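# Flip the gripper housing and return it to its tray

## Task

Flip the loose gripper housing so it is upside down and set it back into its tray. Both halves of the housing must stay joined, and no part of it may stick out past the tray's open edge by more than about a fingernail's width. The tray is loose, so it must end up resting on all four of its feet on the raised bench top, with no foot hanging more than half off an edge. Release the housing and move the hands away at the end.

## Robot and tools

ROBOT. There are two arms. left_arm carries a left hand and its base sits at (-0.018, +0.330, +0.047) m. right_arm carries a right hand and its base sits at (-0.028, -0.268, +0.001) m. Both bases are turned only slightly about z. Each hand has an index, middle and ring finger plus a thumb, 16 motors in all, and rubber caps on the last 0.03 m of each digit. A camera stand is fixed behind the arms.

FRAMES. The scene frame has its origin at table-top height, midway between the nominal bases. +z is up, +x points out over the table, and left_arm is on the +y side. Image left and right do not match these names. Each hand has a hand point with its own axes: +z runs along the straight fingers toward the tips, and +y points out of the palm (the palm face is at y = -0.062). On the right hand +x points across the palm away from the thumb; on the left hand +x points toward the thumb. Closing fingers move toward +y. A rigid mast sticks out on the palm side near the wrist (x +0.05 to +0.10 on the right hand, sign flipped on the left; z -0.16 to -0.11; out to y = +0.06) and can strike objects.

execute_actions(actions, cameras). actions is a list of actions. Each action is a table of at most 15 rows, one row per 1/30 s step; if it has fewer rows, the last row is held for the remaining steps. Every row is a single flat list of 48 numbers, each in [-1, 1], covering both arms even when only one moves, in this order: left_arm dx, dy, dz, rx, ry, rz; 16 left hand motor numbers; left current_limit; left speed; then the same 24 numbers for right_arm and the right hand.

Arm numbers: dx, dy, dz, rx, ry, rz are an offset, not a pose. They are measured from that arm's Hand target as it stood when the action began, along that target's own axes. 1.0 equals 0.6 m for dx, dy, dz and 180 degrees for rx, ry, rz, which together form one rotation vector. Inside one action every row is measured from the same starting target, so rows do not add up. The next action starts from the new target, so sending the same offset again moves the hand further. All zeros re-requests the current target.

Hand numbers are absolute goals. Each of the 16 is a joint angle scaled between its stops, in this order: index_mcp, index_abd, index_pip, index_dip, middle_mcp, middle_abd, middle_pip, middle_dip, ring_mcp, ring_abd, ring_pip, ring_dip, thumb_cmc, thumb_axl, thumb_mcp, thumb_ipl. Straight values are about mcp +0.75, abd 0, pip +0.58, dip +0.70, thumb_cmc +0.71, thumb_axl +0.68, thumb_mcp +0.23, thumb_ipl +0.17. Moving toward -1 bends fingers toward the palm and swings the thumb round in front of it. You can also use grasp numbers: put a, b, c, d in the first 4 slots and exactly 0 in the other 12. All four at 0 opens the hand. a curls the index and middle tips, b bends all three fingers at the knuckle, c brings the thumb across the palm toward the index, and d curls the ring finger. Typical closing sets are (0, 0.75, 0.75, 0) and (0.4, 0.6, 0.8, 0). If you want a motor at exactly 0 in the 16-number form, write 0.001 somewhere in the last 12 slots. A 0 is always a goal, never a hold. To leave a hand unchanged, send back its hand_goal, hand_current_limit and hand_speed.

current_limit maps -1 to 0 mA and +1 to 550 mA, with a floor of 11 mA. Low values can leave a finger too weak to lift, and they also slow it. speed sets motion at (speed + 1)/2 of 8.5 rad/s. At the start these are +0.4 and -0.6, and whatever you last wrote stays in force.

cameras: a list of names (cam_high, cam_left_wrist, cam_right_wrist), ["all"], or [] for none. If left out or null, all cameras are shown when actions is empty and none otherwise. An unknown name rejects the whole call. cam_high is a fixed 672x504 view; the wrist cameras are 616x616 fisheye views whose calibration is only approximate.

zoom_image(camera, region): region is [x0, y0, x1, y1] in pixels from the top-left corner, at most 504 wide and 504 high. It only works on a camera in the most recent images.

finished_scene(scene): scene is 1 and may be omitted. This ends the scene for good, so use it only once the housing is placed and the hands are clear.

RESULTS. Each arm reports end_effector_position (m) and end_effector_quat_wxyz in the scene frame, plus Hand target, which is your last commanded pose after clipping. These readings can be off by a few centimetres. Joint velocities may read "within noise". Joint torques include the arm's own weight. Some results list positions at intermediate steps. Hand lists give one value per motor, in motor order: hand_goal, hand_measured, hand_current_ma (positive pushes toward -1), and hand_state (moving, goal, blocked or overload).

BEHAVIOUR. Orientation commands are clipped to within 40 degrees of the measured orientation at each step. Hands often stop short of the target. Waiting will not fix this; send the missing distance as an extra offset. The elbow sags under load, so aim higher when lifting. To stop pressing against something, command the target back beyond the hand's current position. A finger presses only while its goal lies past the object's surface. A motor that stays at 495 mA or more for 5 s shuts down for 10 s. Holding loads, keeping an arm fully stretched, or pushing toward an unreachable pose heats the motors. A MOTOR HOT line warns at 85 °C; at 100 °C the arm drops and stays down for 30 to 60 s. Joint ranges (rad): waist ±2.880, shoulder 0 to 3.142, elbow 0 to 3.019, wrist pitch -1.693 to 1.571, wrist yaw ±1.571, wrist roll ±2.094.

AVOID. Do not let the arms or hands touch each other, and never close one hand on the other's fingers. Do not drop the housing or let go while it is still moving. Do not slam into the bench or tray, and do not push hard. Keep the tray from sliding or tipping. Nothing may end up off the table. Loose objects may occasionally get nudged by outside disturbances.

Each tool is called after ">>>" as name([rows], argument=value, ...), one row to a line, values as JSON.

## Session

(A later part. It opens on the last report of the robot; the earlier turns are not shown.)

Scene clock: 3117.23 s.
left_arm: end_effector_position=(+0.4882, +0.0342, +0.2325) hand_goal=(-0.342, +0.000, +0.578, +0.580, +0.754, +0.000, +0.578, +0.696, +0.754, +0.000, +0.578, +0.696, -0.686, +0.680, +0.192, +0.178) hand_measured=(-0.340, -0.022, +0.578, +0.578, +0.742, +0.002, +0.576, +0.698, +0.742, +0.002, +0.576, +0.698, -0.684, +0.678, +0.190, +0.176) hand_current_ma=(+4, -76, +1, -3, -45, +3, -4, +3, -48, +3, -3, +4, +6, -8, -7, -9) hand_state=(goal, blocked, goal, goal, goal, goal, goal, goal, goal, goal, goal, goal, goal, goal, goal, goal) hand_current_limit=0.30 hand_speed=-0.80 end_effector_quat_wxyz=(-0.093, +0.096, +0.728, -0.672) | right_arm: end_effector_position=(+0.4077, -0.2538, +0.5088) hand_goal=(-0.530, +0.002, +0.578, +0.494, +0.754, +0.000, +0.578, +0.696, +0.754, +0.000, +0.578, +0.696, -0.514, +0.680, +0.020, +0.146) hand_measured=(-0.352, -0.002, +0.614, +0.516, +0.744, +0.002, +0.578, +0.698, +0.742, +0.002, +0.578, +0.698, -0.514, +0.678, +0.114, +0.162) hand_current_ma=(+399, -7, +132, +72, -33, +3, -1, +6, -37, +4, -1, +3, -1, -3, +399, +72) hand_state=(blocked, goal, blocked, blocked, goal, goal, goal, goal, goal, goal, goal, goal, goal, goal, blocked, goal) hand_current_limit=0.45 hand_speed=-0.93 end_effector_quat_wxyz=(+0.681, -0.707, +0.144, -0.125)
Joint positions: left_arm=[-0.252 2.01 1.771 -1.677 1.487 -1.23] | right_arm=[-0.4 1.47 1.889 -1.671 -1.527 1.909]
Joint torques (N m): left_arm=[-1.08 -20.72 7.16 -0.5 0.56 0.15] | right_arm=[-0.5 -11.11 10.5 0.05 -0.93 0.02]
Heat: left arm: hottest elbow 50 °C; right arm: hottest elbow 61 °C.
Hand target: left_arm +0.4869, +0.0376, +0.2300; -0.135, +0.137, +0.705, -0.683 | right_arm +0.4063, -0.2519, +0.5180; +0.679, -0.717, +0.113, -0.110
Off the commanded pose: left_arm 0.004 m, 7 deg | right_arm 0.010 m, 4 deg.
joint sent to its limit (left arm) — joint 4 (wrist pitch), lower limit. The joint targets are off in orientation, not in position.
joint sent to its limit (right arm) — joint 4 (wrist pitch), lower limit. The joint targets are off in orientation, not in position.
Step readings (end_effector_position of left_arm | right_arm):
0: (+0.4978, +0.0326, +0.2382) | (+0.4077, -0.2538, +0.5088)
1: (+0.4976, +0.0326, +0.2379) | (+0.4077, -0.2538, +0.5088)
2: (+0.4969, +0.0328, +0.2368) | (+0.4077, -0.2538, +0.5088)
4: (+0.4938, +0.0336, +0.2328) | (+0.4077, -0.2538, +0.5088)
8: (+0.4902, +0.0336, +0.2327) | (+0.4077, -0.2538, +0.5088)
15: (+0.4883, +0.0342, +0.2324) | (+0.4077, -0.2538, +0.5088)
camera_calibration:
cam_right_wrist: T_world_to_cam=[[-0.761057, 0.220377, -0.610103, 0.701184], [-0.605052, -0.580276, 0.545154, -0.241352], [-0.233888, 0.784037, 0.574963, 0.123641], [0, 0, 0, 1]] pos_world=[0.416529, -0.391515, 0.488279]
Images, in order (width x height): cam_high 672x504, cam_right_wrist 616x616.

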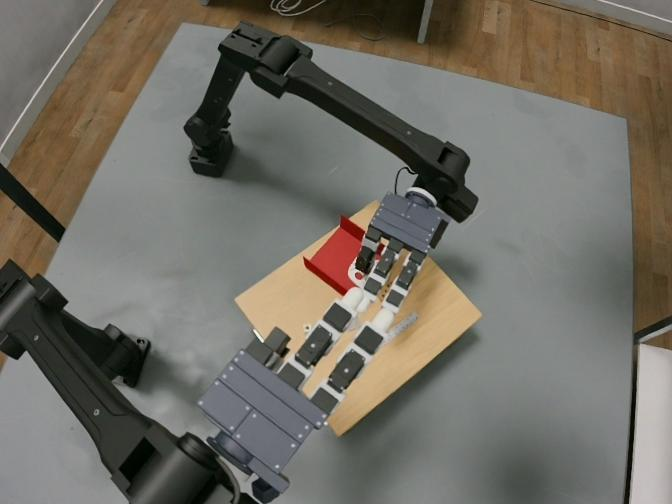

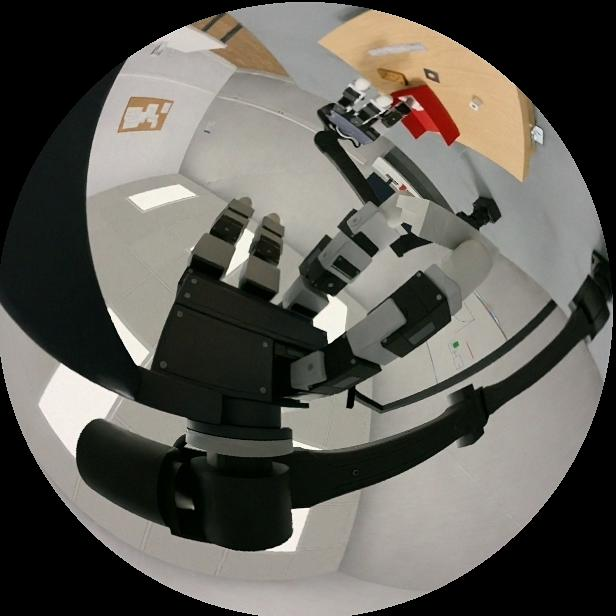

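>>> execute_actions([
  [[0.022,0,0.003,0,0,0,-0.342,0,0.577,0.58,0.754,0,0.577,0.696,0.754,0,0.577,0.696,-0.686,0.68,0.191,0.178,0.3,-0.8,0,0,0,0,0,0,-0.53,0.001,0.577,0.493,0.754,0,0.577,0.696,0.754,0,0.577,0.696,-0.514,0.68,0.02,0.146,0.45,-0.93]],
  [[0.002,0,0.027,0,0,0,-0.342,0,0.577,0.58,0.754,0,0.577,0.696,0.754,0,0.577,0.696,-0.686,0.68,0.191,0.178,0.3,-0.8,0,0,0,0,0,0,-0.53,0.001,0.577,0.493,0.754,0,0.577,0.696,0.754,0,0.577,0.696,-0.514,0.68,0.02,0.146,0.45,-0.93]],
], cameras=["cam_right_wrist","cam_high"])

>>> zoom_image(camera="cam_right_wrist", region=[370, 70, 470, 150])

>>> zoom_image(camera="cam_high", region=[290, 200, 410, 300])

Scene clock: 3125.67 s.
left_arm: end_effector_position=(+0.4713, +0.0302, +0.2321) hand_goal=(-0.342, +0.000, +0.578, +0.580, +0.754, +0.000, +0.578, +0.696, +0.754, +0.000, +0.578, +0.696, -0.686, +0.680, +0.192, +0.178) hand_measured=(-0.356, -0.016, +0.570, +0.576, +0.742, +0.002, +0.576, +0.698, +0.742, +0.002, +0.576, +0.698, -0.684, +0.678, +0.190, +0.176) hand_current_ma=(-56, -56, -27, -13, -45, +3, -4, +3, -48, +3, -3, +4, +6, -8, -7, -9) hand_state=(goal, goal, goal, goal, goal, goal, goal, goal, goal, goal, goal, goal, goal, goal, goal, goal) hand_current_limit=0.30 hand_speed=-0.80 end_effector_quat_wxyz=(-0.099, +0.101, +0.727, -0.672) | right_arm: end_effector_position=(+0.4077, -0.2538, +0.5088) hand_goal=(-0.530, +0.002, +0.578, +0.494, +0.754, +0.000, +0.578, +0.696, +0.754, +0.000, +0.578, +0.696, -0.514, +0.680, +0.020, +0.146) hand_measured=(-0.352, -0.002, +0.614, +0.516, +0.744, +0.002, +0.578, +0.698, +0.742, +0.002, +0.578, +0.698, -0.514, +0.678, +0.114, +0.162) hand_current_ma=(+399, -7, +132, +72, -33, +3, -1, +6, -37, +4, -1, +3, -1, -3, +399, +72) hand_state=(blocked, goal, blocked, blocked, goal, goal, goal, goal, goal, goal, goal, goal, goal, goal, blocked, goal) hand_current_limit=0.45 hand_speed=-0.93 end_effector_quat_wxyz=(+0.681, -0.707, +0.144, -0.125)
Joint positions: left_arm=[-0.267 1.981 1.72 -1.677 1.489 -1.21] | right_arm=[-0.4 1.47 1.889 -1.671 -1.527 1.909]
Joint torques (N m): left_arm=[-1.85 -19.31 7.12 -0.38 0.9 0.24] | right_arm=[-0.15 -11.11 10.45 0.13 -0.97 0.02]
Heat: left arm: hottest elbow 50 °C; right arm: hottest elbow 61 °C.
Hand target: left_arm +0.4668, +0.0264, +0.2295; -0.135, +0.137, +0.705, -0.683 | right_arm +0.4063, -0.2519, +0.5180; +0.679, -0.717, +0.113, -0.110
Off the commanded pose: left_arm 0.006 m, 6 deg | right_arm 0.010 m, 4 deg.
joint sent to its limit (left arm) — joint 4 (wrist pitch), lower limit. The joint targets are off in orientation, not in position.
joint sent to its limit (right arm) — joint 4 (wrist pitch), lower limit. The joint targets are off in orientation, not in position.
Step readings (end_effector_position of left_arm | right_arm):
0: (+0.4882, +0.0342, +0.2325) | (+0.4077, -0.2538, +0.5088)
1: (+0.4881, +0.0342, +0.2323) | (+0.4077, -0.2538, +0.5088)
2: (+0.4872, +0.0345, +0.2320) | (+0.4077, -0.2538, +0.5088)
4: (+0.4831, +0.0354, +0.2324) | (+0.4077, -0.2538, +0.5088)
8: (+0.4762, +0.0375, +0.2320) | (+0.4077, -0.2538, +0.5088)
15: (+0.4754, +0.0377, +0.2319) | (+0.4077, -0.2538, +0.5088)
16: (+0.4753, +0.0378, +0.2317) | (+0.4077, -0.2538, +0.5088)
17: (+0.4754, +0.0377, +0.2318) | (+0.4077, -0.2538, +0.5088)
19: (+0.4750, +0.0369, +0.2319) | (+0.4077, -0.2538, +0.5088)
23: (+0.4739, +0.0346, +0.2321) | (+0.4077, -0.2538, +0.5088)
30: (+0.4713, +0.0302, +0.2321) | (+0.4077, -0.2538, +0.5088)
camera_calibration:
cam_right_wrist: T_world_to_cam=[[-0.761057, 0.220377, -0.610103, 0.701184], [-0.605052, -0.580276, 0.545154, -0.241352], [-0.233888, 0.784037, 0.574963, 0.123641], [0, 0, 0, 1]] pos_world=[0.416529, -0.391515, 0.488279]
Images, in order (width x height): cam_high 672x504, cam_right_wrist 616x616.

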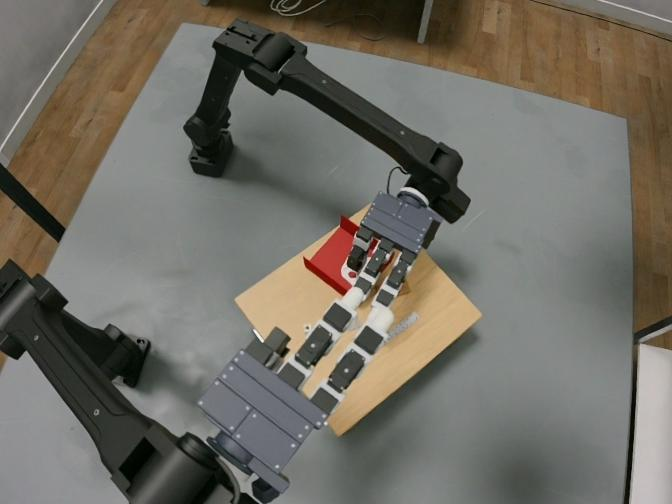

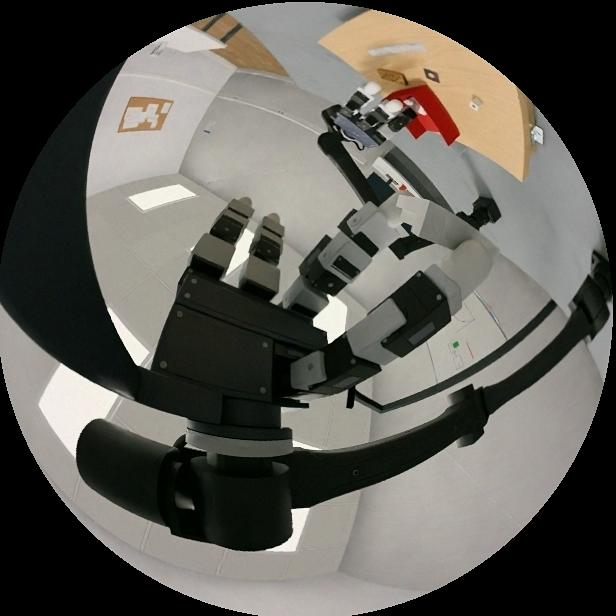

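Scaled by 5.040 from the camera's 616x616 image, which has a finer 880x880 frame.

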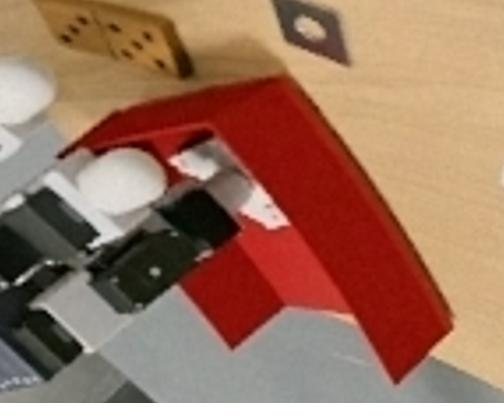

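Scaled by 4.200 from the camera's 672x504 image, which has a finer 960x720 frame.

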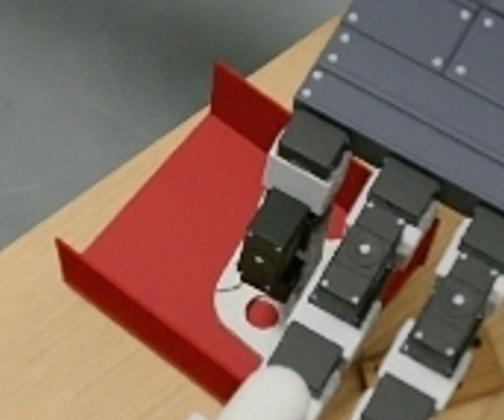

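>>> execute_actions([
  [[0.006,0,0.016,0,0,0,-0.342,0,0.577,0.58,0.754,0,0.577,0.696,0.754,0,0.577,0.696,-0.686,0.68,0.191,0.178,0.3,-0.8,0,0,0,0,0,0,-0.53,0.001,0.577,0.493,0.754,0,0.577,0.696,0.754,0,0.577,0.696,-0.514,0.68,0.02,0.146,0.45,-0.93]],
  [[-0.01,-0.05,-0.01,0,0,0,-0.342,0,0.577,0.58,0.754,0,0.577,0.696,0.754,0,0.577,0.696,-0.686,0.68,0.191,0.178,0.3,-0.8,0,0,0,0,0,0,-0.53,0.001,0.577,0.493,0.754,0,0.577,0.696,0.754,0,0.577,0.696,-0.514,0.68,0.02,0.146,0.45,-0.93]],
  [[0,-0.08,-0.06,0,0,0,-0.342,0,0.577,0.58,0.754,0,0.577,0.696,0.754,0,0.577,0.696,-0.686,0.68,0.191,0.178,0.3,-0.8,0,0,0,0,0,0,-0.53,0.001,0.577,0.493,0.754,0,0.577,0.696,0.754,0,0.577,0.696,-0.514,0.68,0.02,0.146,0.45,-0.93]],
  [[0,-0.04,-0.08,0,0,0,-0.342,0,0.577,0.58,0.754,0,0.577,0.696,0.754,0,0.577,0.696,-0.686,0.68,0.191,0.178,0.3,-0.8,0,0,0,0,0,0,-0.53,0.001,0.577,0.493,0.754,0,0.577,0.696,0.754,0,0.577,0.696,-0.514,0.68,0.02,0.146,0.45,-0.93]],
], cameras=["all"])

>>> zoom_image(camera="cam_high", region=[290, 200, 410, 300])

>>> zoom_image(camera="cam_high", region=[330, 240, 400, 310])

>>> zoom_image(camera="cam_left_wrist", region=[80, 60, 260, 240])

>>> zoom_image(camera="cam_right_wrist", region=[370, 70, 470, 150])

Scene clock: 3141.27 s.
left_arm: end_effector_position=(+0.4928, +0.1006, +0.3078) hand_goal=(-0.342, +0.000, +0.578, +0.580, +0.754, +0.000, +0.578, +0.696, +0.754, +0.000, +0.578, +0.696, -0.686, +0.680, +0.192, +0.178) hand_measured=(-0.346, -0.004, +0.574, +0.578, +0.742, +0.002, +0.576, +0.698, +0.742, +0.002, +0.576, +0.698, -0.684, +0.678, +0.190, +0.176) hand_current_ma=(-18, -9, -11, -9, -45, +3, -4, +3, -48, +3, -3, +4, +6, -8, -7, -9) hand_state=(goal, goal, goal, goal, goal, goal, goal, goal, goal, goal, goal, goal, goal, goal, goal, goal) hand_current_limit=0.30 hand_speed=-0.80 end_effector_quat_wxyz=(-0.059, +0.044, +0.743, -0.665) | right_arm: end_effector_position=(+0.4077, -0.2538, +0.5088) hand_goal=(-0.530, +0.002, +0.578, +0.494, +0.754, +0.000, +0.578, +0.696, +0.754, +0.000, +0.578, +0.696, -0.514, +0.680, +0.020, +0.146) hand_measured=(-0.352, -0.002, +0.614, +0.516, +0.744, +0.002, +0.578, +0.698, +0.742, +0.002, +0.578, +0.698, -0.514, +0.678, +0.114, +0.162) hand_current_ma=(+399, -7, +132, +72, -33, +3, -1, +6, -37, +4, -1, +3, -1, -3, +399, +72) hand_state=(blocked, goal, blocked, blocked, goal, goal, goal, goal, goal, goal, goal, goal, goal, goal, blocked, goal) hand_current_limit=0.45 hand_speed=-0.93 end_effector_quat_wxyz=(+0.681, -0.707, +0.144, -0.125)
Joint positions: left_arm=[-0.137 1.872 1.778 -1.677 1.459 -1.398] | right_arm=[-0.4 1.47 1.889 -1.671 -1.527 1.909]
Joint torques (N m): left_arm=[-1.67 -20.6 12.16 -0.16 1.1 -0.21] | right_arm=[-0.21 -10.93 10.59 0.13 -0.94 0.04]
Heat: left arm: hottest shoulder 50 °C; right arm: hottest elbow 61 °C.
Hand target: left_arm +0.4983, +0.0968, +0.3339; -0.135, +0.137, +0.705, -0.683 | right_arm +0.4063, -0.2519, +0.5180; +0.679, -0.717, +0.113, -0.110
Off the commanded pose: left_arm 0.027 m, 15 deg | right_arm 0.010 m, 4 deg.
joint sent to its limit (left arm) — joint 4 (wrist pitch), lower limit. The joint targets are off in orientation, not in position.
joint sent to its limit (right arm) — joint 4 (wrist pitch), lower limit. The joint targets are off in orientation, not in position.
Step readings (end_effector_position of left_arm | right_arm):
0: (+0.4713, +0.0302, +0.2321) | (+0.4077, -0.2538, +0.5088)
1: (+0.4712, +0.0303, +0.2320) | (+0.4077, -0.2538, +0.5088)
2: (+0.4708, +0.0300, +0.2318) | (+0.4077, -0.2538, +0.5088)
4: (+0.4698, +0.0292, +0.2317) | (+0.4077, -0.2538, +0.5088)
8: (+0.4671, +0.0267, +0.2317) | (+0.4077, -0.2538, +0.5088)
15: (+0.4646, +0.0232, +0.2318) | (+0.4077, -0.2538, +0.5088)
16: (+0.4646, +0.0232, +0.2320) | (+0.4077, -0.2538, +0.5088)
17: (+0.4645, +0.0232, +0.2322) | (+0.4077, -0.2538, +0.5088)
19: (+0.4642, +0.0234, +0.2331) | (+0.4077, -0.2538, +0.5088)
23: (+0.4630, +0.0240, +0.2339) | (+0.4077, -0.2538, +0.5088)
30: (+0.4619, +0.0243, +0.2356) | (+0.4077, -0.2538, +0.5088)
31: (+0.4616, +0.0244, +0.2361) | (+0.4077, -0.2538, +0.5088)
32: (+0.4614, +0.0258, +0.2368) | (+0.4077, -0.2538, +0.5088)
34: (+0.4603, +0.0295, +0.2408) | (+0.4077, -0.2538, +0.5088)
38: (+0.4647, +0.0413, +0.2615) | (+0.4077, -0.2538, +0.5088)
45: (+0.4737, +0.0558, +0.2951) | (+0.4077, -0.2538, +0.5088)
46: (+0.4741, +0.0563, +0.2965) | (+0.4077, -0.2538, +0.5088)
47: (+0.4753, +0.0588, +0.2969) | (+0.4077, -0.2538, +0.5088)
49: (+0.4764, +0.0635, +0.2964) | (+0.4077, -0.2538, +0.5088)
53: (+0.4843, +0.0813, +0.2982) | (+0.4077, -0.2538, +0.5088)
60: (+0.4940, +0.1019, +0.3061) | (+0.4077, -0.2538, +0.5088)
camera_calibration:
cam_left_wrist: T_world_to_cam=[[0.758162, -0.131706, 0.638627, -0.594368], [-0.335038, 0.76154, 0.554803, -0.1343], [-0.55941, -0.634595, 0.533244, 0.298013], [0, 0, 0, 1]] pos_world=[0.572344, 0.213111, 0.295176]
cam_right_wrist: T_world_to_cam=[[-0.761057, 0.220377, -0.610103, 0.701184], [-0.605052, -0.580276, 0.545154, -0.241352], [-0.233888, 0.784037, 0.574963, 0.123641], [0, 0, 0, 1]] pos_world=[0.416529, -0.391515, 0.488279]

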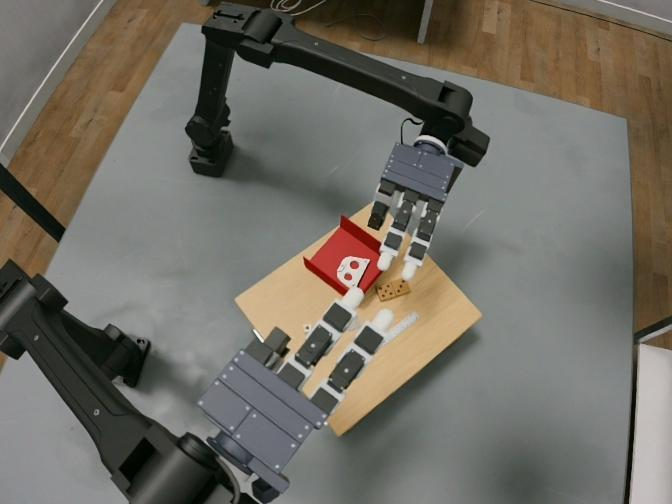

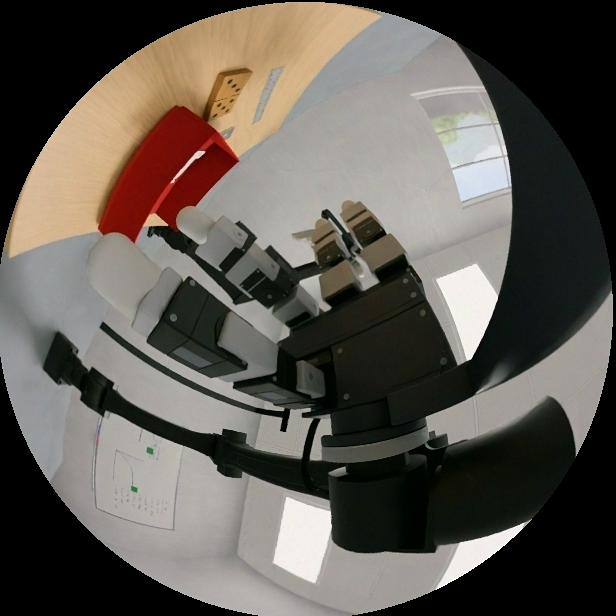

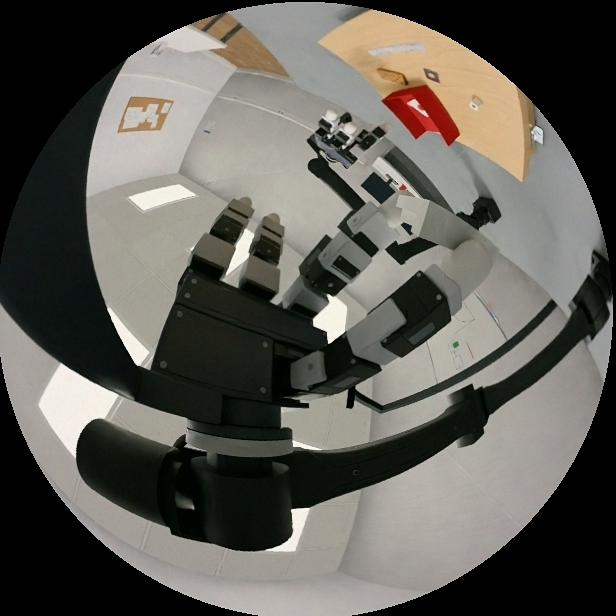

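Scaled by 4.200 from the camera's 672x504 image, which has a finer 960x720 frame.

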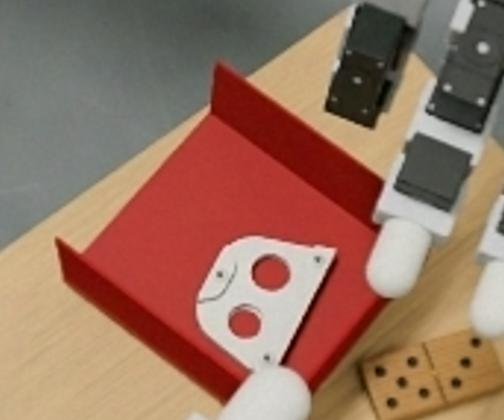

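Scaled by 7.200 from the camera's 672x504 image, which has a finer 960x720 frame.

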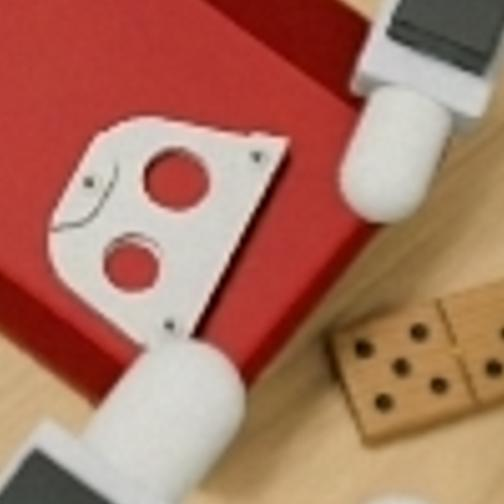

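Scaled by 2.800 from the camera's 616x616 image, which has a finer 880x880 frame.

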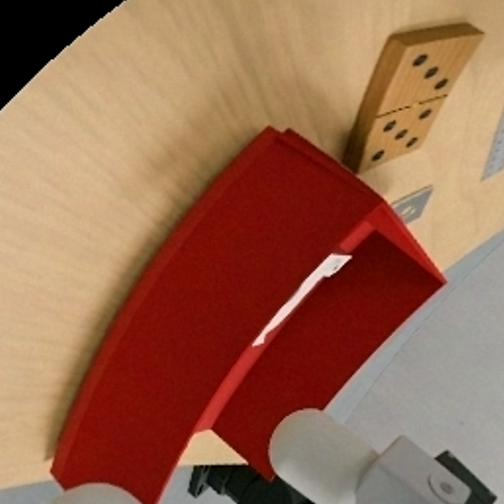

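Scaled by 5.040 from the camera's 616x616 image, which has a finer 880x880 frame.

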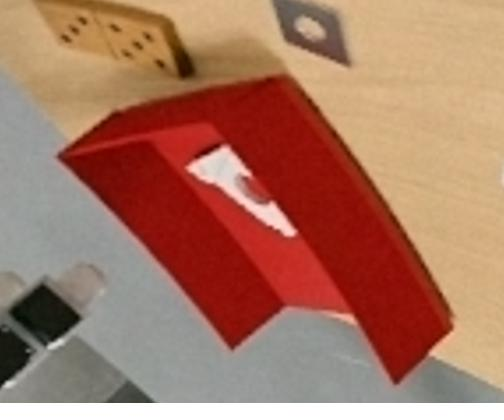

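>>> zoom_image(camera="cam_right_wrist", region=[380, 75, 440, 125])

>>> zoom_image(camera="cam_high", region=[330, 250, 380, 300])

Scaled by 8.400 from the camera's 616x616 image, which has a finer 880x880 frame.

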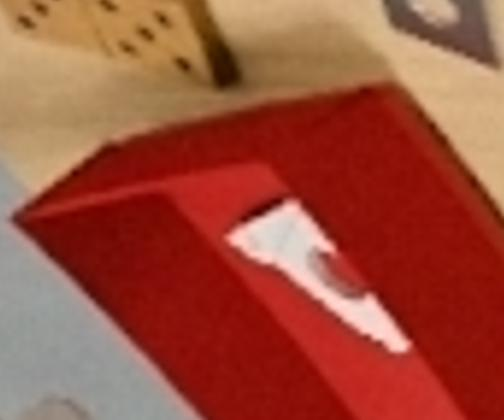

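Scaled by 10.080 from the camera's 672x504 image, which has a finer 960x720 frame.

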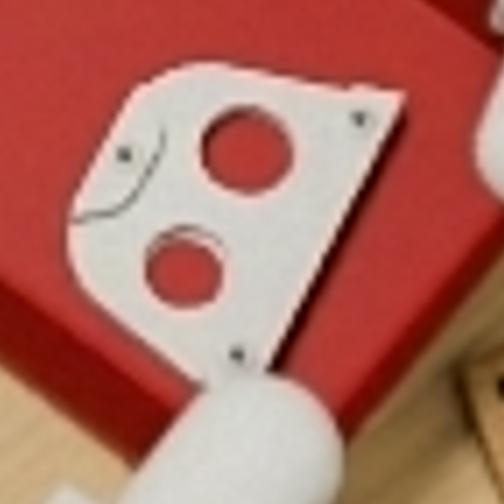

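>>> execute_actions([
  [[-0.0013,0.006,0.05,0,0,0,-0.089,0,0.204,0.623,0.754,0,0.577,0.696,0.754,0,0.577,0.696,-0.48,0.68,0.213,0.157,0.3,-0.8,0,0,0,0,0,0,-0.53,0.001,0.577,0.493,0.754,0,0.577,0.696,0.754,0,0.577,0.696,-0.514,0.68,0.02,0.146,0.45,-0.93]],
  [[-0.0013,0.006,0.0543,0,0,0,-0.089,0,0.204,0.623,0.754,0,0.577,0.696,0.754,0,0.577,0.696,-0.48,0.68,0.213,0.157,0.3,-0.8,0,0,0,0,0,0,-0.53,0.001,0.577,0.493,0.754,0,0.577,0.696,0.754,0,0.577,0.696,-0.514,0.68,0.02,0.146,0.45,-0.93]],
  [[-0.0013,0.006,0.0543,0,0,0,-0.089,0,0.204,0.623,0.754,0,0.577,0.696,0.754,0,0.577,0.696,-0.48,0.68,0.213,0.157,0.3,-0.8,0,0,0,0,0,0,-0.53,0.001,0.577,0.493,0.754,0,0.577,0.696,0.754,0,0.577,0.696,-0.514,0.68,0.02,0.146,0.45,-0.93]],
  [[-0.0013,0.006,0.0585,0,0,0,-0.089,0,0.204,0.623,0.754,0,0.577,0.696,0.754,0,0.577,0.696,-0.48,0.68,0.213,0.157,0.3,-0.8,0,0,0,0,0,0,-0.53,0.001,0.577,0.493,0.754,0,0.577,0.696,0.754,0,0.577,0.696,-0.514,0.68,0.02,0.146,0.45,-0.93]],
], cameras=["all"])

>>> zoom_image(camera="cam_high", region=[290, 200, 410, 300])

>>> zoom_image(camera="cam_left_wrist", region=[80, 60, 260, 240])

>>> zoom_image(camera="cam_right_wrist", region=[370, 70, 470, 150])

Scene clock: 3238.57 s.
left_arm: end_effector_position=(+0.4382, -0.0218, +0.3075) hand_goal=(-0.088, +0.000, +0.204, +0.624, +0.754, +0.000, +0.578, +0.696, +0.754, +0.000, +0.578, +0.696, -0.480, +0.680, +0.214, +0.158) hand_measured=(-0.098, -0.004, +0.206, +0.622, +0.742, +0.002, +0.576, +0.698, +0.742, +0.002, +0.576, +0.698, -0.486, +0.678, +0.212, +0.160) hand_current_ma=(-39, -9, +8, -9, -45, +3, -4, +3, -48, +3, -3, +4, -22, -8, -8, +9) hand_state=(goal, goal, goal, goal, goal, goal, goal, goal, goal, goal, goal, goal, goal, goal, goal, goal) hand_current_limit=0.30 hand_speed=-0.80 end_effector_quat_wxyz=(-0.139, +0.118, +0.712, -0.678) | right_arm: end_effector_position=(+0.4077, -0.2538, +0.5088) hand_goal=(-0.530, +0.002, +0.578, +0.494, +0.754, +0.000, +0.578, +0.696, +0.754, +0.000, +0.578, +0.696, -0.514, +0.680, +0.020, +0.146) hand_measured=(-0.352, -0.002, +0.614, +0.516, +0.744, +0.002, +0.578, +0.698, +0.742, +0.002, +0.578, +0.698, -0.514, +0.678, +0.114, +0.162) hand_current_ma=(+399, -7, +132, +72, -33, +3, -1, +6, -37, +4, -1, +3, -1, -3, +399, +72) hand_state=(blocked, goal, blocked, blocked, goal, goal, goal, goal, goal, goal, goal, goal, goal, goal, blocked, goal) hand_current_limit=0.45 hand_speed=-0.93 end_effector_quat_wxyz=(+0.681, -0.707, +0.144, -0.125)
Joint positions: left_arm=[-0.368 1.915 1.811 -1.677 1.527 -1.399] | right_arm=[-0.4 1.47 1.889 -1.671 -1.527 1.909]
Joint torques (N m): left_arm=[-0.38 -17.79 12.23 -0.14 1.21 0.08] | right_arm=[-0.38 -11.16 10.47 0.14 -0.94 0.03]
Heat: left arm: hottest elbow 59 °C; right arm: hottest elbow 62 °C.
Hand target: left_arm +0.4522, -0.0244, +0.3154; -0.135, +0.137, +0.705, -0.683 | right_arm +0.4063, -0.2519, +0.5180; +0.679, -0.717, +0.113, -0.110
Off the commanded pose: left_arm 0.016 m, 3 deg | right_arm 0.010 m, 4 deg.
joint sent to its limit (left arm) — joint 4 (wrist pitch), lower limit. The joint targets still meet the commanded pose.
joint sent to its limit (right arm) — joint 4 (wrist pitch), lower limit. The joint targets are off in orientation, not in position.
Step readings (end_effector_position of left_arm | right_arm):
0: (+0.4928, +0.1006, +0.3078) | (+0.4077, -0.2538, +0.5088)
1: (+0.4927, +0.1004, +0.3078) | (+0.4077, -0.2538, +0.5088)
2: (+0.4920, +0.0984, +0.3081) | (+0.4077, -0.2538, +0.5088)
4: (+0.4906, +0.0947, +0.3089) | (+0.4077, -0.2538, +0.5088)
8: (+0.4848, +0.0818, +0.3099) | (+0.4077, -0.2538, +0.5088)
15: (+0.4780, +0.0680, +0.3102) | (+0.4077, -0.2538, +0.5088)
16: (+0.4780, +0.0680, +0.3102) | (+0.4077, -0.2538, +0.5088)
17: (+0.4777, +0.0671, +0.3107) | (+0.4077, -0.2538, +0.5088)
19: (+0.4765, +0.0640, +0.3117) | (+0.4077, -0.2538, +0.5088)
23: (+0.4711, +0.0534, +0.3127) | (+0.4077, -0.2538, +0.5088)
30: (+0.4633, +0.0399, +0.3130) | (+0.4077, -0.2538, +0.5088)
31: (+0.4633, +0.0396, +0.3131) | (+0.4077, -0.2538, +0.5088)
32: (+0.4628, +0.0384, +0.3136) | (+0.4077, -0.2538, +0.5088)
34: (+0.4617, +0.0348, +0.3148) | (+0.4077, -0.2538, +0.5088)
38: (+0.4573, +0.0238, +0.3155) | (+0.4077, -0.2538, +0.5088)
45: (+0.4504, +0.0107, +0.3125) | (+0.4077, -0.2538, +0.5088)
46: (+0.4504, +0.0104, +0.3122) | (+0.4077, -0.2538, +0.5088)
47: (+0.4500, +0.0089, +0.3124) | (+0.4077, -0.2538, +0.5088)
49: (+0.4498, +0.0049, +0.3129) | (+0.4077, -0.2538, +0.5088)
53: (+0.4456, -0.0072, +0.3110) | (+0.4077, -0.2538, +0.5088)
60: (+0.4374, -0.0213, +0.3063) | (+0.4077, -0.2538, +0.5088)
camera_calibration:
cam_left_wrist: T_world_to_cam=[[0.732888, -0.254476, 0.630965, -0.558091], [-0.14579, 0.847128, 0.510998, -0.126871], [-0.664545, -0.466493, 0.58375, 0.224103], [0, 0, 0, 1]] pos_world=[0.539448, 0.0699974, 0.286147]
cam_right_wrist: T_world_to_cam=[[-0.761057, 0.220377, -0.610103, 0.701184], [-0.605052, -0.580276, 0.545154, -0.241352], [-0.233888, 0.784037, 0.574963, 0.123641], [0, 0, 0, 1]] pos_world=[0.416529, -0.391515, 0.488279]

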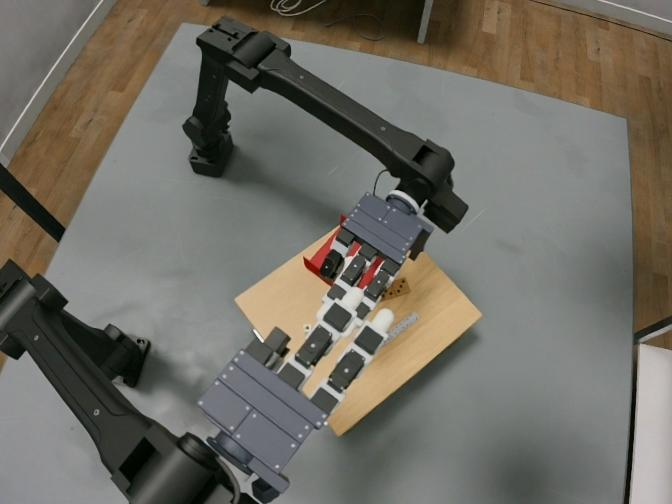

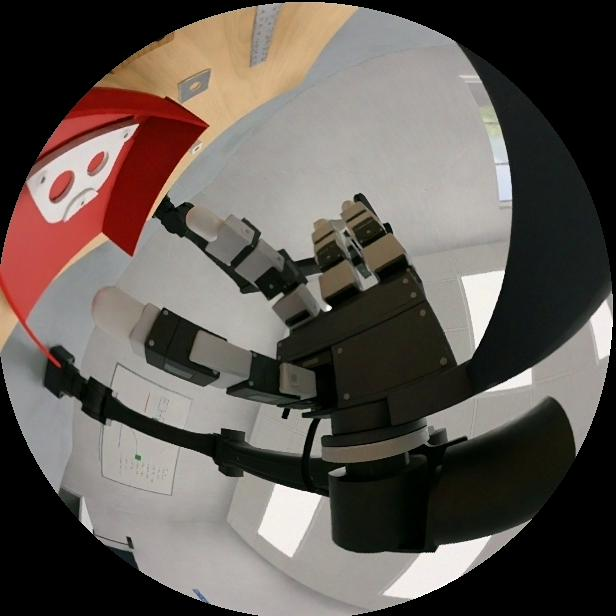

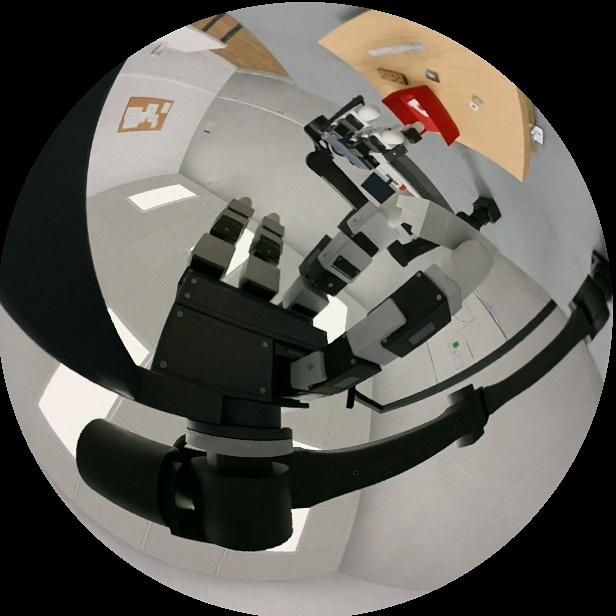

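Scaled by 4.200 from the camera's 672x504 image, which has a finer 960x720 frame.

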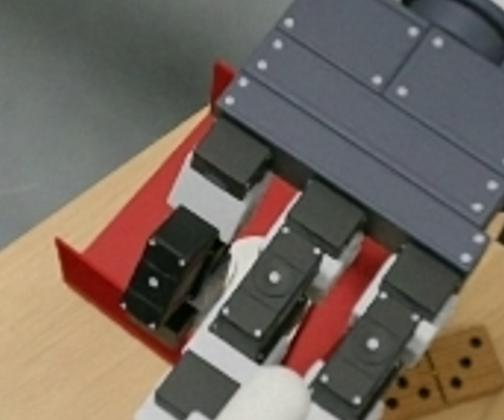

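Scaled by 2.800 from the camera's 616x616 image, which has a finer 880x880 frame.

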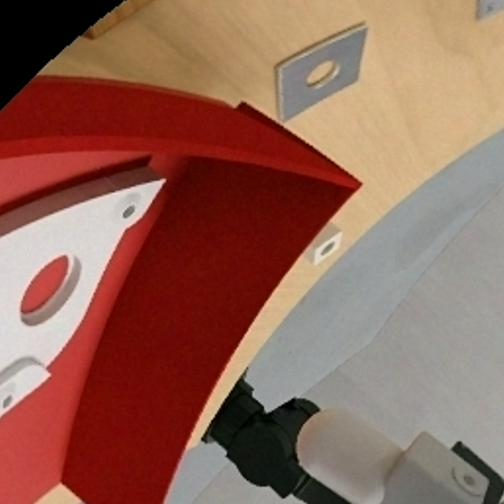

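Scaled by 5.040 from the camera's 616x616 image, which has a finer 880x880 frame.

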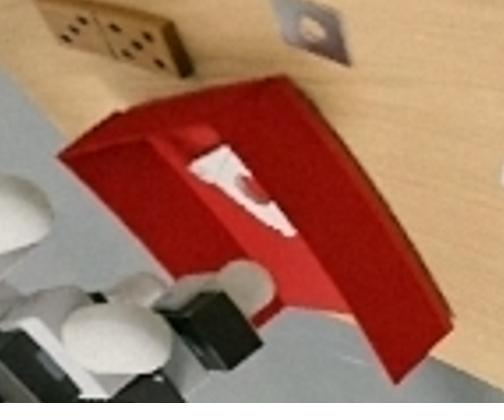

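>>> zoom_image(camera="cam_left_wrist", region=[0, 80, 220, 300])

Scaled by 2.291 from the camera's 616x616 image, which has a finer 880x880 frame.

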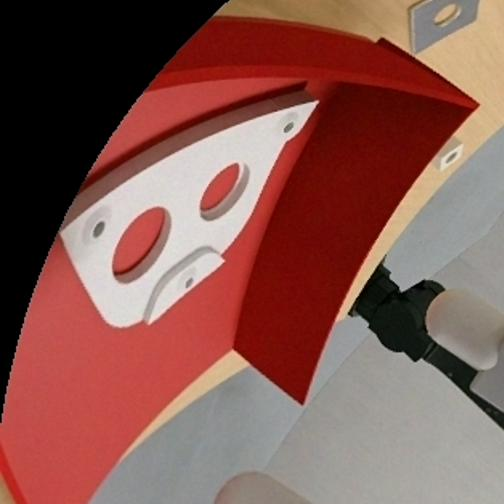

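>>> execute_actions([
  [[-0.0063,0.0555,0.0057,0,0,0,-0.11,0,0.197,0.623,0.754,0,0.577,0.696,0.754,0,0.577,0.696,-0.44,0.68,0.213,0.157,0.3,-0.8,0,0,0,0,0,0,-0.53,0.001,0.577,0.493,0.754,0,0.577,0.696,0.754,0,0.577,0.696,-0.514,0.68,0.02,0.146,0.45,-0.93]],
], cameras=["all"])

>>> zoom_image(camera="cam_left_wrist", region=[0, 80, 220, 300])

>>> zoom_image(camera="cam_right_wrist", region=[370, 70, 470, 150])

Scene clock: 3317.03 s.
left_arm: end_effector_position=(+0.4479, -0.0255, +0.2812) hand_goal=(-0.110, +0.000, +0.198, +0.624, +0.754, +0.000, +0.578, +0.696, +0.754, +0.000, +0.578, +0.696, -0.440, +0.680, +0.214, +0.158) hand_measured=(-0.112, -0.004, +0.200, +0.622, +0.742, +0.002, +0.576, +0.698, +0.742, +0.002, +0.576, +0.698, -0.448, +0.678, +0.212, +0.160) hand_current_ma=(-7, -9, +9, -9, -45, +3, -4, +3, -48, +3, -3, +4, -26, -8, -8, +9) hand_state=(goal, goal, goal, goal, goal, goal, goal, goal, goal, goal, goal, goal, goal, goal, goal, goal) hand_current_limit=0.30 hand_speed=-0.80 end_effector_quat_wxyz=(-0.136, +0.122, +0.711, -0.679) | right_arm: end_effector_position=(+0.4077, -0.2538, +0.5088) hand_goal=(-0.530, +0.002, +0.578, +0.494, +0.754, +0.000, +0.578, +0.696, +0.754, +0.000, +0.578, +0.696, -0.514, +0.680, +0.020, +0.146) hand_measured=(-0.352, -0.002, +0.614, +0.516, +0.744, +0.002, +0.578, +0.698, +0.742, +0.002, +0.578, +0.698, -0.514, +0.678, +0.114, +0.162) hand_current_ma=(+399, -7, +132, +72, -33, +3, -1, +6, -37, +4, -1, +3, -1, -3, +399, +72) hand_state=(blocked, goal, blocked, blocked, goal, goal, goal, goal, goal, goal, goal, goal, goal, goal, blocked, goal) hand_current_limit=0.45 hand_speed=-0.93 end_effector_quat_wxyz=(+0.681, -0.707, +0.144, -0.125)
Joint positions: left_arm=[-0.368 1.961 1.811 -1.677 1.529 -1.341] | right_arm=[-0.4 1.47 1.889 -1.671 -1.527 1.909]
Joint torques (N m): left_arm=[-1.32 -19.19 9.96 -0.09 1.12 0.16] | right_arm=[-0.32 -10.52 10.51 0.17 -0.93 0.03]
Heat: left arm: hottest elbow 58 °C; right arm: hottest elbow 62 °C.
Hand target: left_arm +0.4547, -0.0280, +0.2820; -0.135, +0.137, +0.705, -0.683 | right_arm +0.4063, -0.2519, +0.5180; +0.679, -0.717, +0.113, -0.110
Off the commanded pose: left_arm 0.007 m, 2 deg | right_arm 0.010 m, 4 deg.
joint sent to its limit (left arm) — joint 4 (wrist pitch), lower limit. The joint targets still meet the commanded pose.
joint sent to its limit (right arm) — joint 4 (wrist pitch), lower limit. The joint targets are off in orientation, not in position.
Step readings (end_effector_position of left_arm | right_arm):
0: (+0.4382, -0.0218, +0.3075) | (+0.4077, -0.2538, +0.5088)
1: (+0.4382, -0.0218, +0.3075) | (+0.4077, -0.2538, +0.5088)
2: (+0.4384, -0.0219, +0.3071) | (+0.4077, -0.2538, +0.5088)
4: (+0.4396, -0.0225, +0.3050) | (+0.4077, -0.2538, +0.5088)
8: (+0.4431, -0.0238, +0.2960) | (+0.4077, -0.2538, +0.5088)
15: (+0.4474, -0.0253, +0.2818) | (+0.4077, -0.2538, +0.5088)
camera_calibration:
cam_left_wrist: T_world_to_cam=[[0.72625, -0.252311, 0.639453, -0.548977], [-0.148905, 0.850383, 0.504654, -0.105533], [-0.67111, -0.461722, 0.58002, 0.248344], [0, 0, 0, 1]] pos_world=[0.549646, 0.0658964, 0.260258]
cam_right_wrist: T_world_to_cam=[[-0.761057, 0.220377, -0.610103, 0.701184], [-0.605052, -0.580276, 0.545154, -0.241352], [-0.233888, 0.784037, 0.574963, 0.123641], [0, 0, 0, 1]] pos_world=[0.416529, -0.391515, 0.488279]

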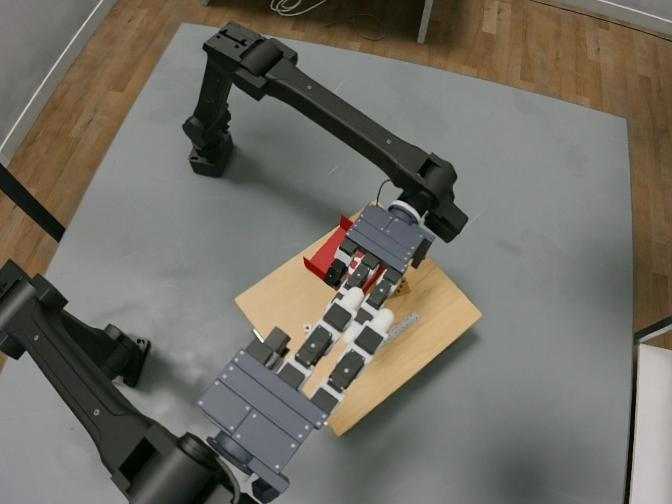

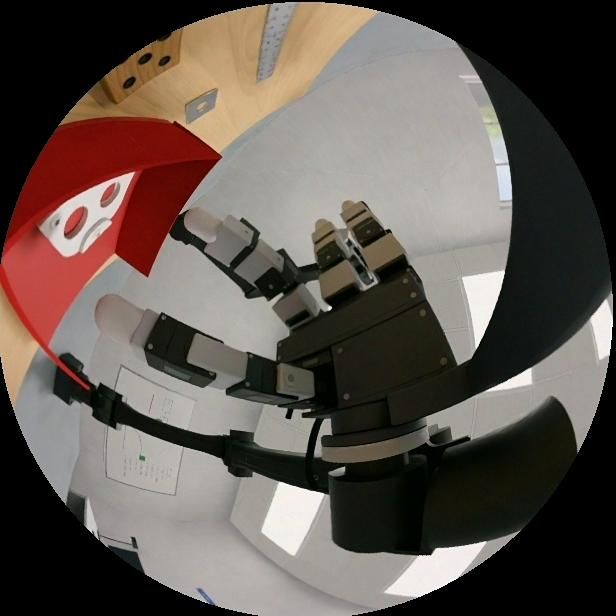

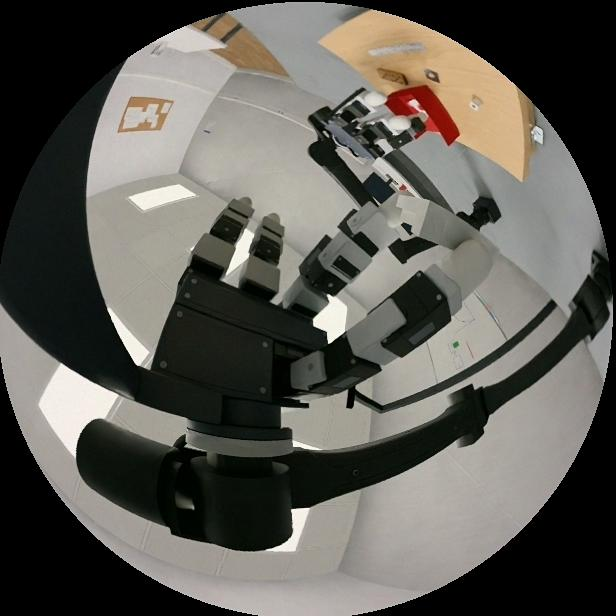

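Scaled by 2.291 from the camera's 616x616 image, which has a finer 880x880 frame.

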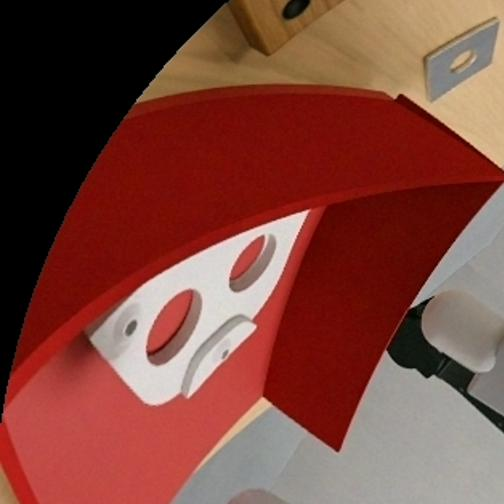

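Scaled by 5.040 from the camera's 616x616 image, which has a finer 880x880 frame.

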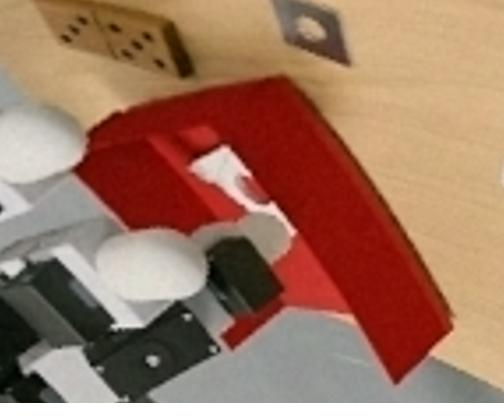

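>>> execute_actions([
  [[-0.002,0.03,-0.001,0,0,0,-0.164,0,0.109,0.928,0.754,0,0.577,0.696,0.754,0,0.577,0.696,-0.44,0.68,0.213,0.157,0.3,-0.8,0,0,0,0,0,0,-0.53,0.001,0.577,0.493,0.754,0,0.577,0.696,0.754,0,0.577,0.696,-0.514,0.68,0.02,0.146,0.45,-0.93]],
], cameras=["all"])

>>> zoom_image(camera="cam_left_wrist", region=[0, 80, 220, 300])

>>> zoom_image(camera="cam_right_wrist", region=[370, 70, 470, 150])

>>> zoom_image(camera="cam_high", region=[290, 200, 410, 300])

Scene clock: 3360.83 s.
left_arm: end_effector_position=(+0.4516, -0.0269, +0.2751) hand_goal=(-0.164, +0.000, +0.110, +0.928, +0.754, +0.000, +0.578, +0.696, +0.754, +0.000, +0.578, +0.696, -0.440, +0.680, +0.214, +0.158) hand_measured=(-0.174, +0.000, +0.106, +0.920, +0.742, +0.002, +0.576, +0.698, +0.742, +0.002, +0.576, +0.698, -0.446, +0.678, +0.212, +0.160) hand_current_ma=(-36, +0, -11, -29, -45, +3, -4, +3, -48, +3, -3, +4, -25, -8, -8, +9) hand_state=(goal, goal, goal, goal, goal, goal, goal, goal, goal, goal, goal, goal, goal, goal, goal, goal) hand_current_limit=0.30 hand_speed=-0.80 end_effector_quat_wxyz=(-0.127, +0.131, +0.709, -0.681) | right_arm: end_effector_position=(+0.4077, -0.2538, +0.5088) hand_goal=(-0.530, +0.002, +0.578, +0.494, +0.754, +0.000, +0.578, +0.696, +0.754, +0.000, +0.578, +0.696, -0.514, +0.680, +0.020, +0.146) hand_measured=(-0.352, -0.002, +0.614, +0.516, +0.744, +0.002, +0.578, +0.698, +0.742, +0.002, +0.578, +0.698, -0.514, +0.678, +0.114, +0.162) hand_current_ma=(+399, -7, +132, +72, -33, +3, -1, +6, -37, +4, -1, +3, -1, -3, +399, +72) hand_state=(blocked, goal, blocked, blocked, goal, goal, goal, goal, goal, goal, goal, goal, goal, goal, blocked, goal) hand_current_limit=0.45 hand_speed=-0.93 end_effector_quat_wxyz=(+0.681, -0.707, +0.144, -0.125)
Joint positions: left_arm=[-0.368 1.971 1.811 -1.677 1.529 -1.306] | right_arm=[-0.4 1.47 1.889 -1.671 -1.527 1.909]
Joint torques (N m): left_arm=[-0.67 -18.2 8.44 -0.38 1.09 0.18] | right_arm=[-0.5 -10.99 10.44 0.09 -0.95 0.04]
Heat: left arm: hottest elbow 55 °C; right arm: hottest elbow 62 °C.
Hand target: left_arm +0.4562, -0.0274, +0.2640; -0.135, +0.137, +0.705, -0.683 | right_arm +0.4063, -0.2519, +0.5180; +0.679, -0.717, +0.113, -0.110
Off the commanded pose: left_arm 0.012 m, 1 deg | right_arm 0.010 m, 4 deg.
joint sent to its limit (left arm) — joint 4 (wrist pitch), lower limit. The joint targets still meet the commanded pose.
joint sent to its limit (right arm) — joint 4 (wrist pitch), lower limit. The joint targets are off in orientation, not in position.
Step readings (end_effector_position of left_arm | right_arm):
0: (+0.4479, -0.0255, +0.2812) | (+0.4077, -0.2538, +0.5088)
1: (+0.4480, -0.0256, +0.2812) | (+0.4077, -0.2538, +0.5088)
2: (+0.4482, -0.0256, +0.2811) | (+0.4077, -0.2538, +0.5088)
4: (+0.4488, -0.0259, +0.2807) | (+0.4077, -0.2538, +0.5088)
8: (+0.4503, -0.0264, +0.2785) | (+0.4077, -0.2538, +0.5088)
15: (+0.4516, -0.0269, +0.2751) | (+0.4077, -0.2538, +0.5088)
camera_calibration:
cam_left_wrist: T_world_to_cam=[[0.711017, -0.247157, 0.658307, -0.546242], [-0.159261, 0.855262, 0.493116, -0.0927779], [-0.684902, -0.455456, 0.568744, 0.263151], [0, 0, 0, 1]] pos_world=[0.553845, 0.0641957, 0.255679]
cam_right_wrist: T_world_to_cam=[[-0.761057, 0.220377, -0.610103, 0.701184], [-0.605052, -0.580276, 0.545154, -0.241352], [-0.233888, 0.784037, 0.574963, 0.123641], [0, 0, 0, 1]] pos_world=[0.416529, -0.391515, 0.488279]

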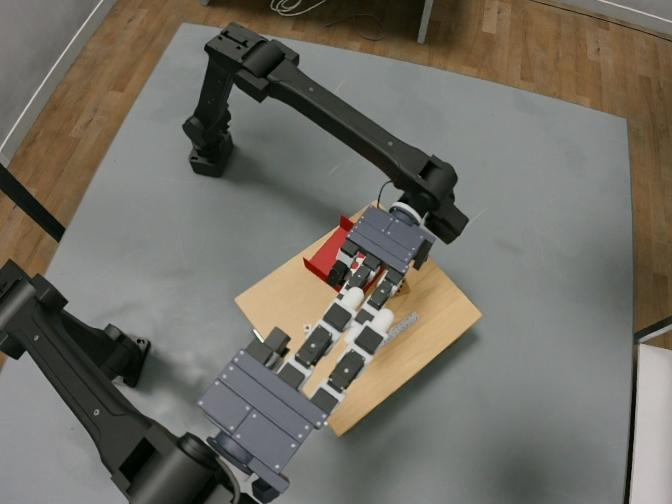

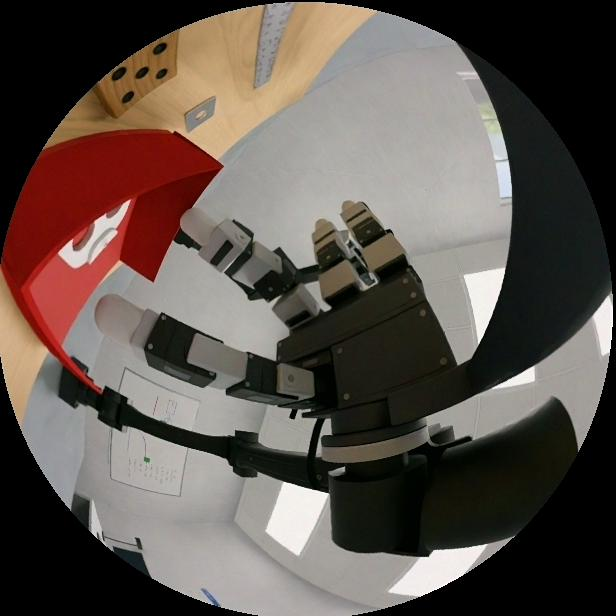

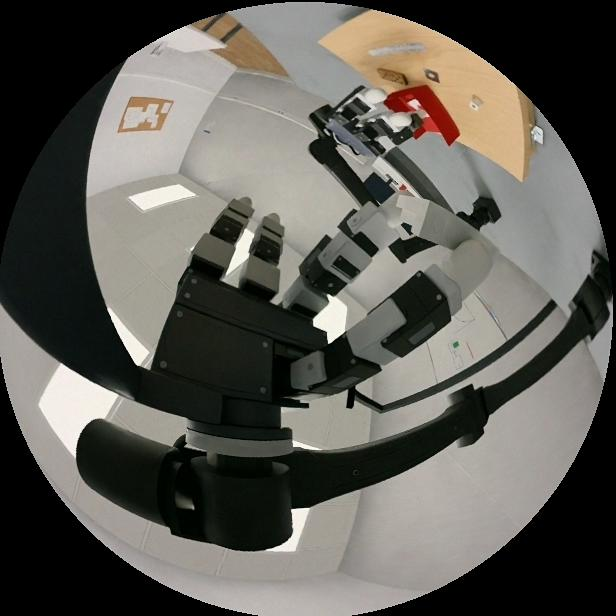

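Scaled by 2.291 from the camera's 616x616 image, which has a finer 880x880 frame.

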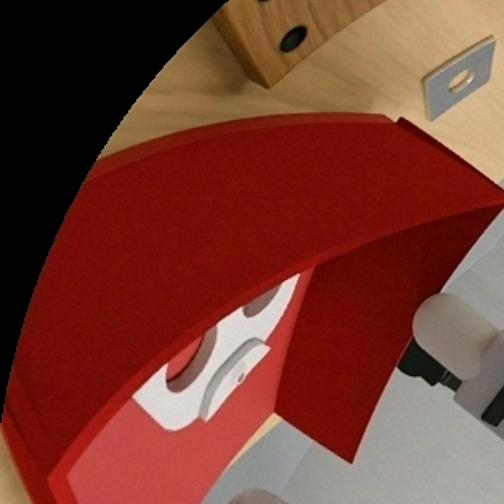

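Scaled by 5.040 from the camera's 616x616 image, which has a finer 880x880 frame.

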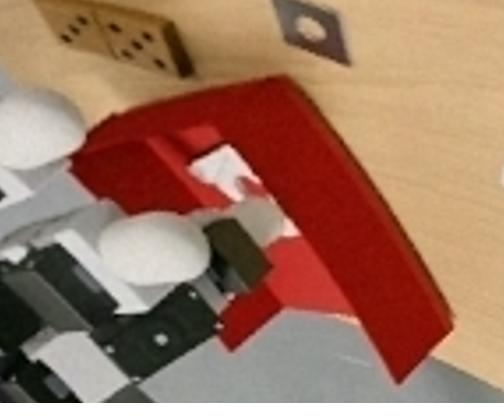

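Scaled by 4.200 from the camera's 672x504 image, which has a finer 960x720 frame.

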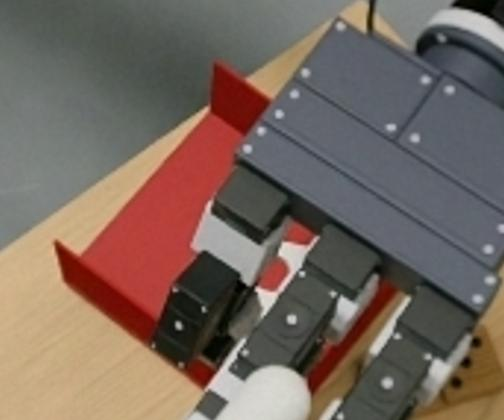

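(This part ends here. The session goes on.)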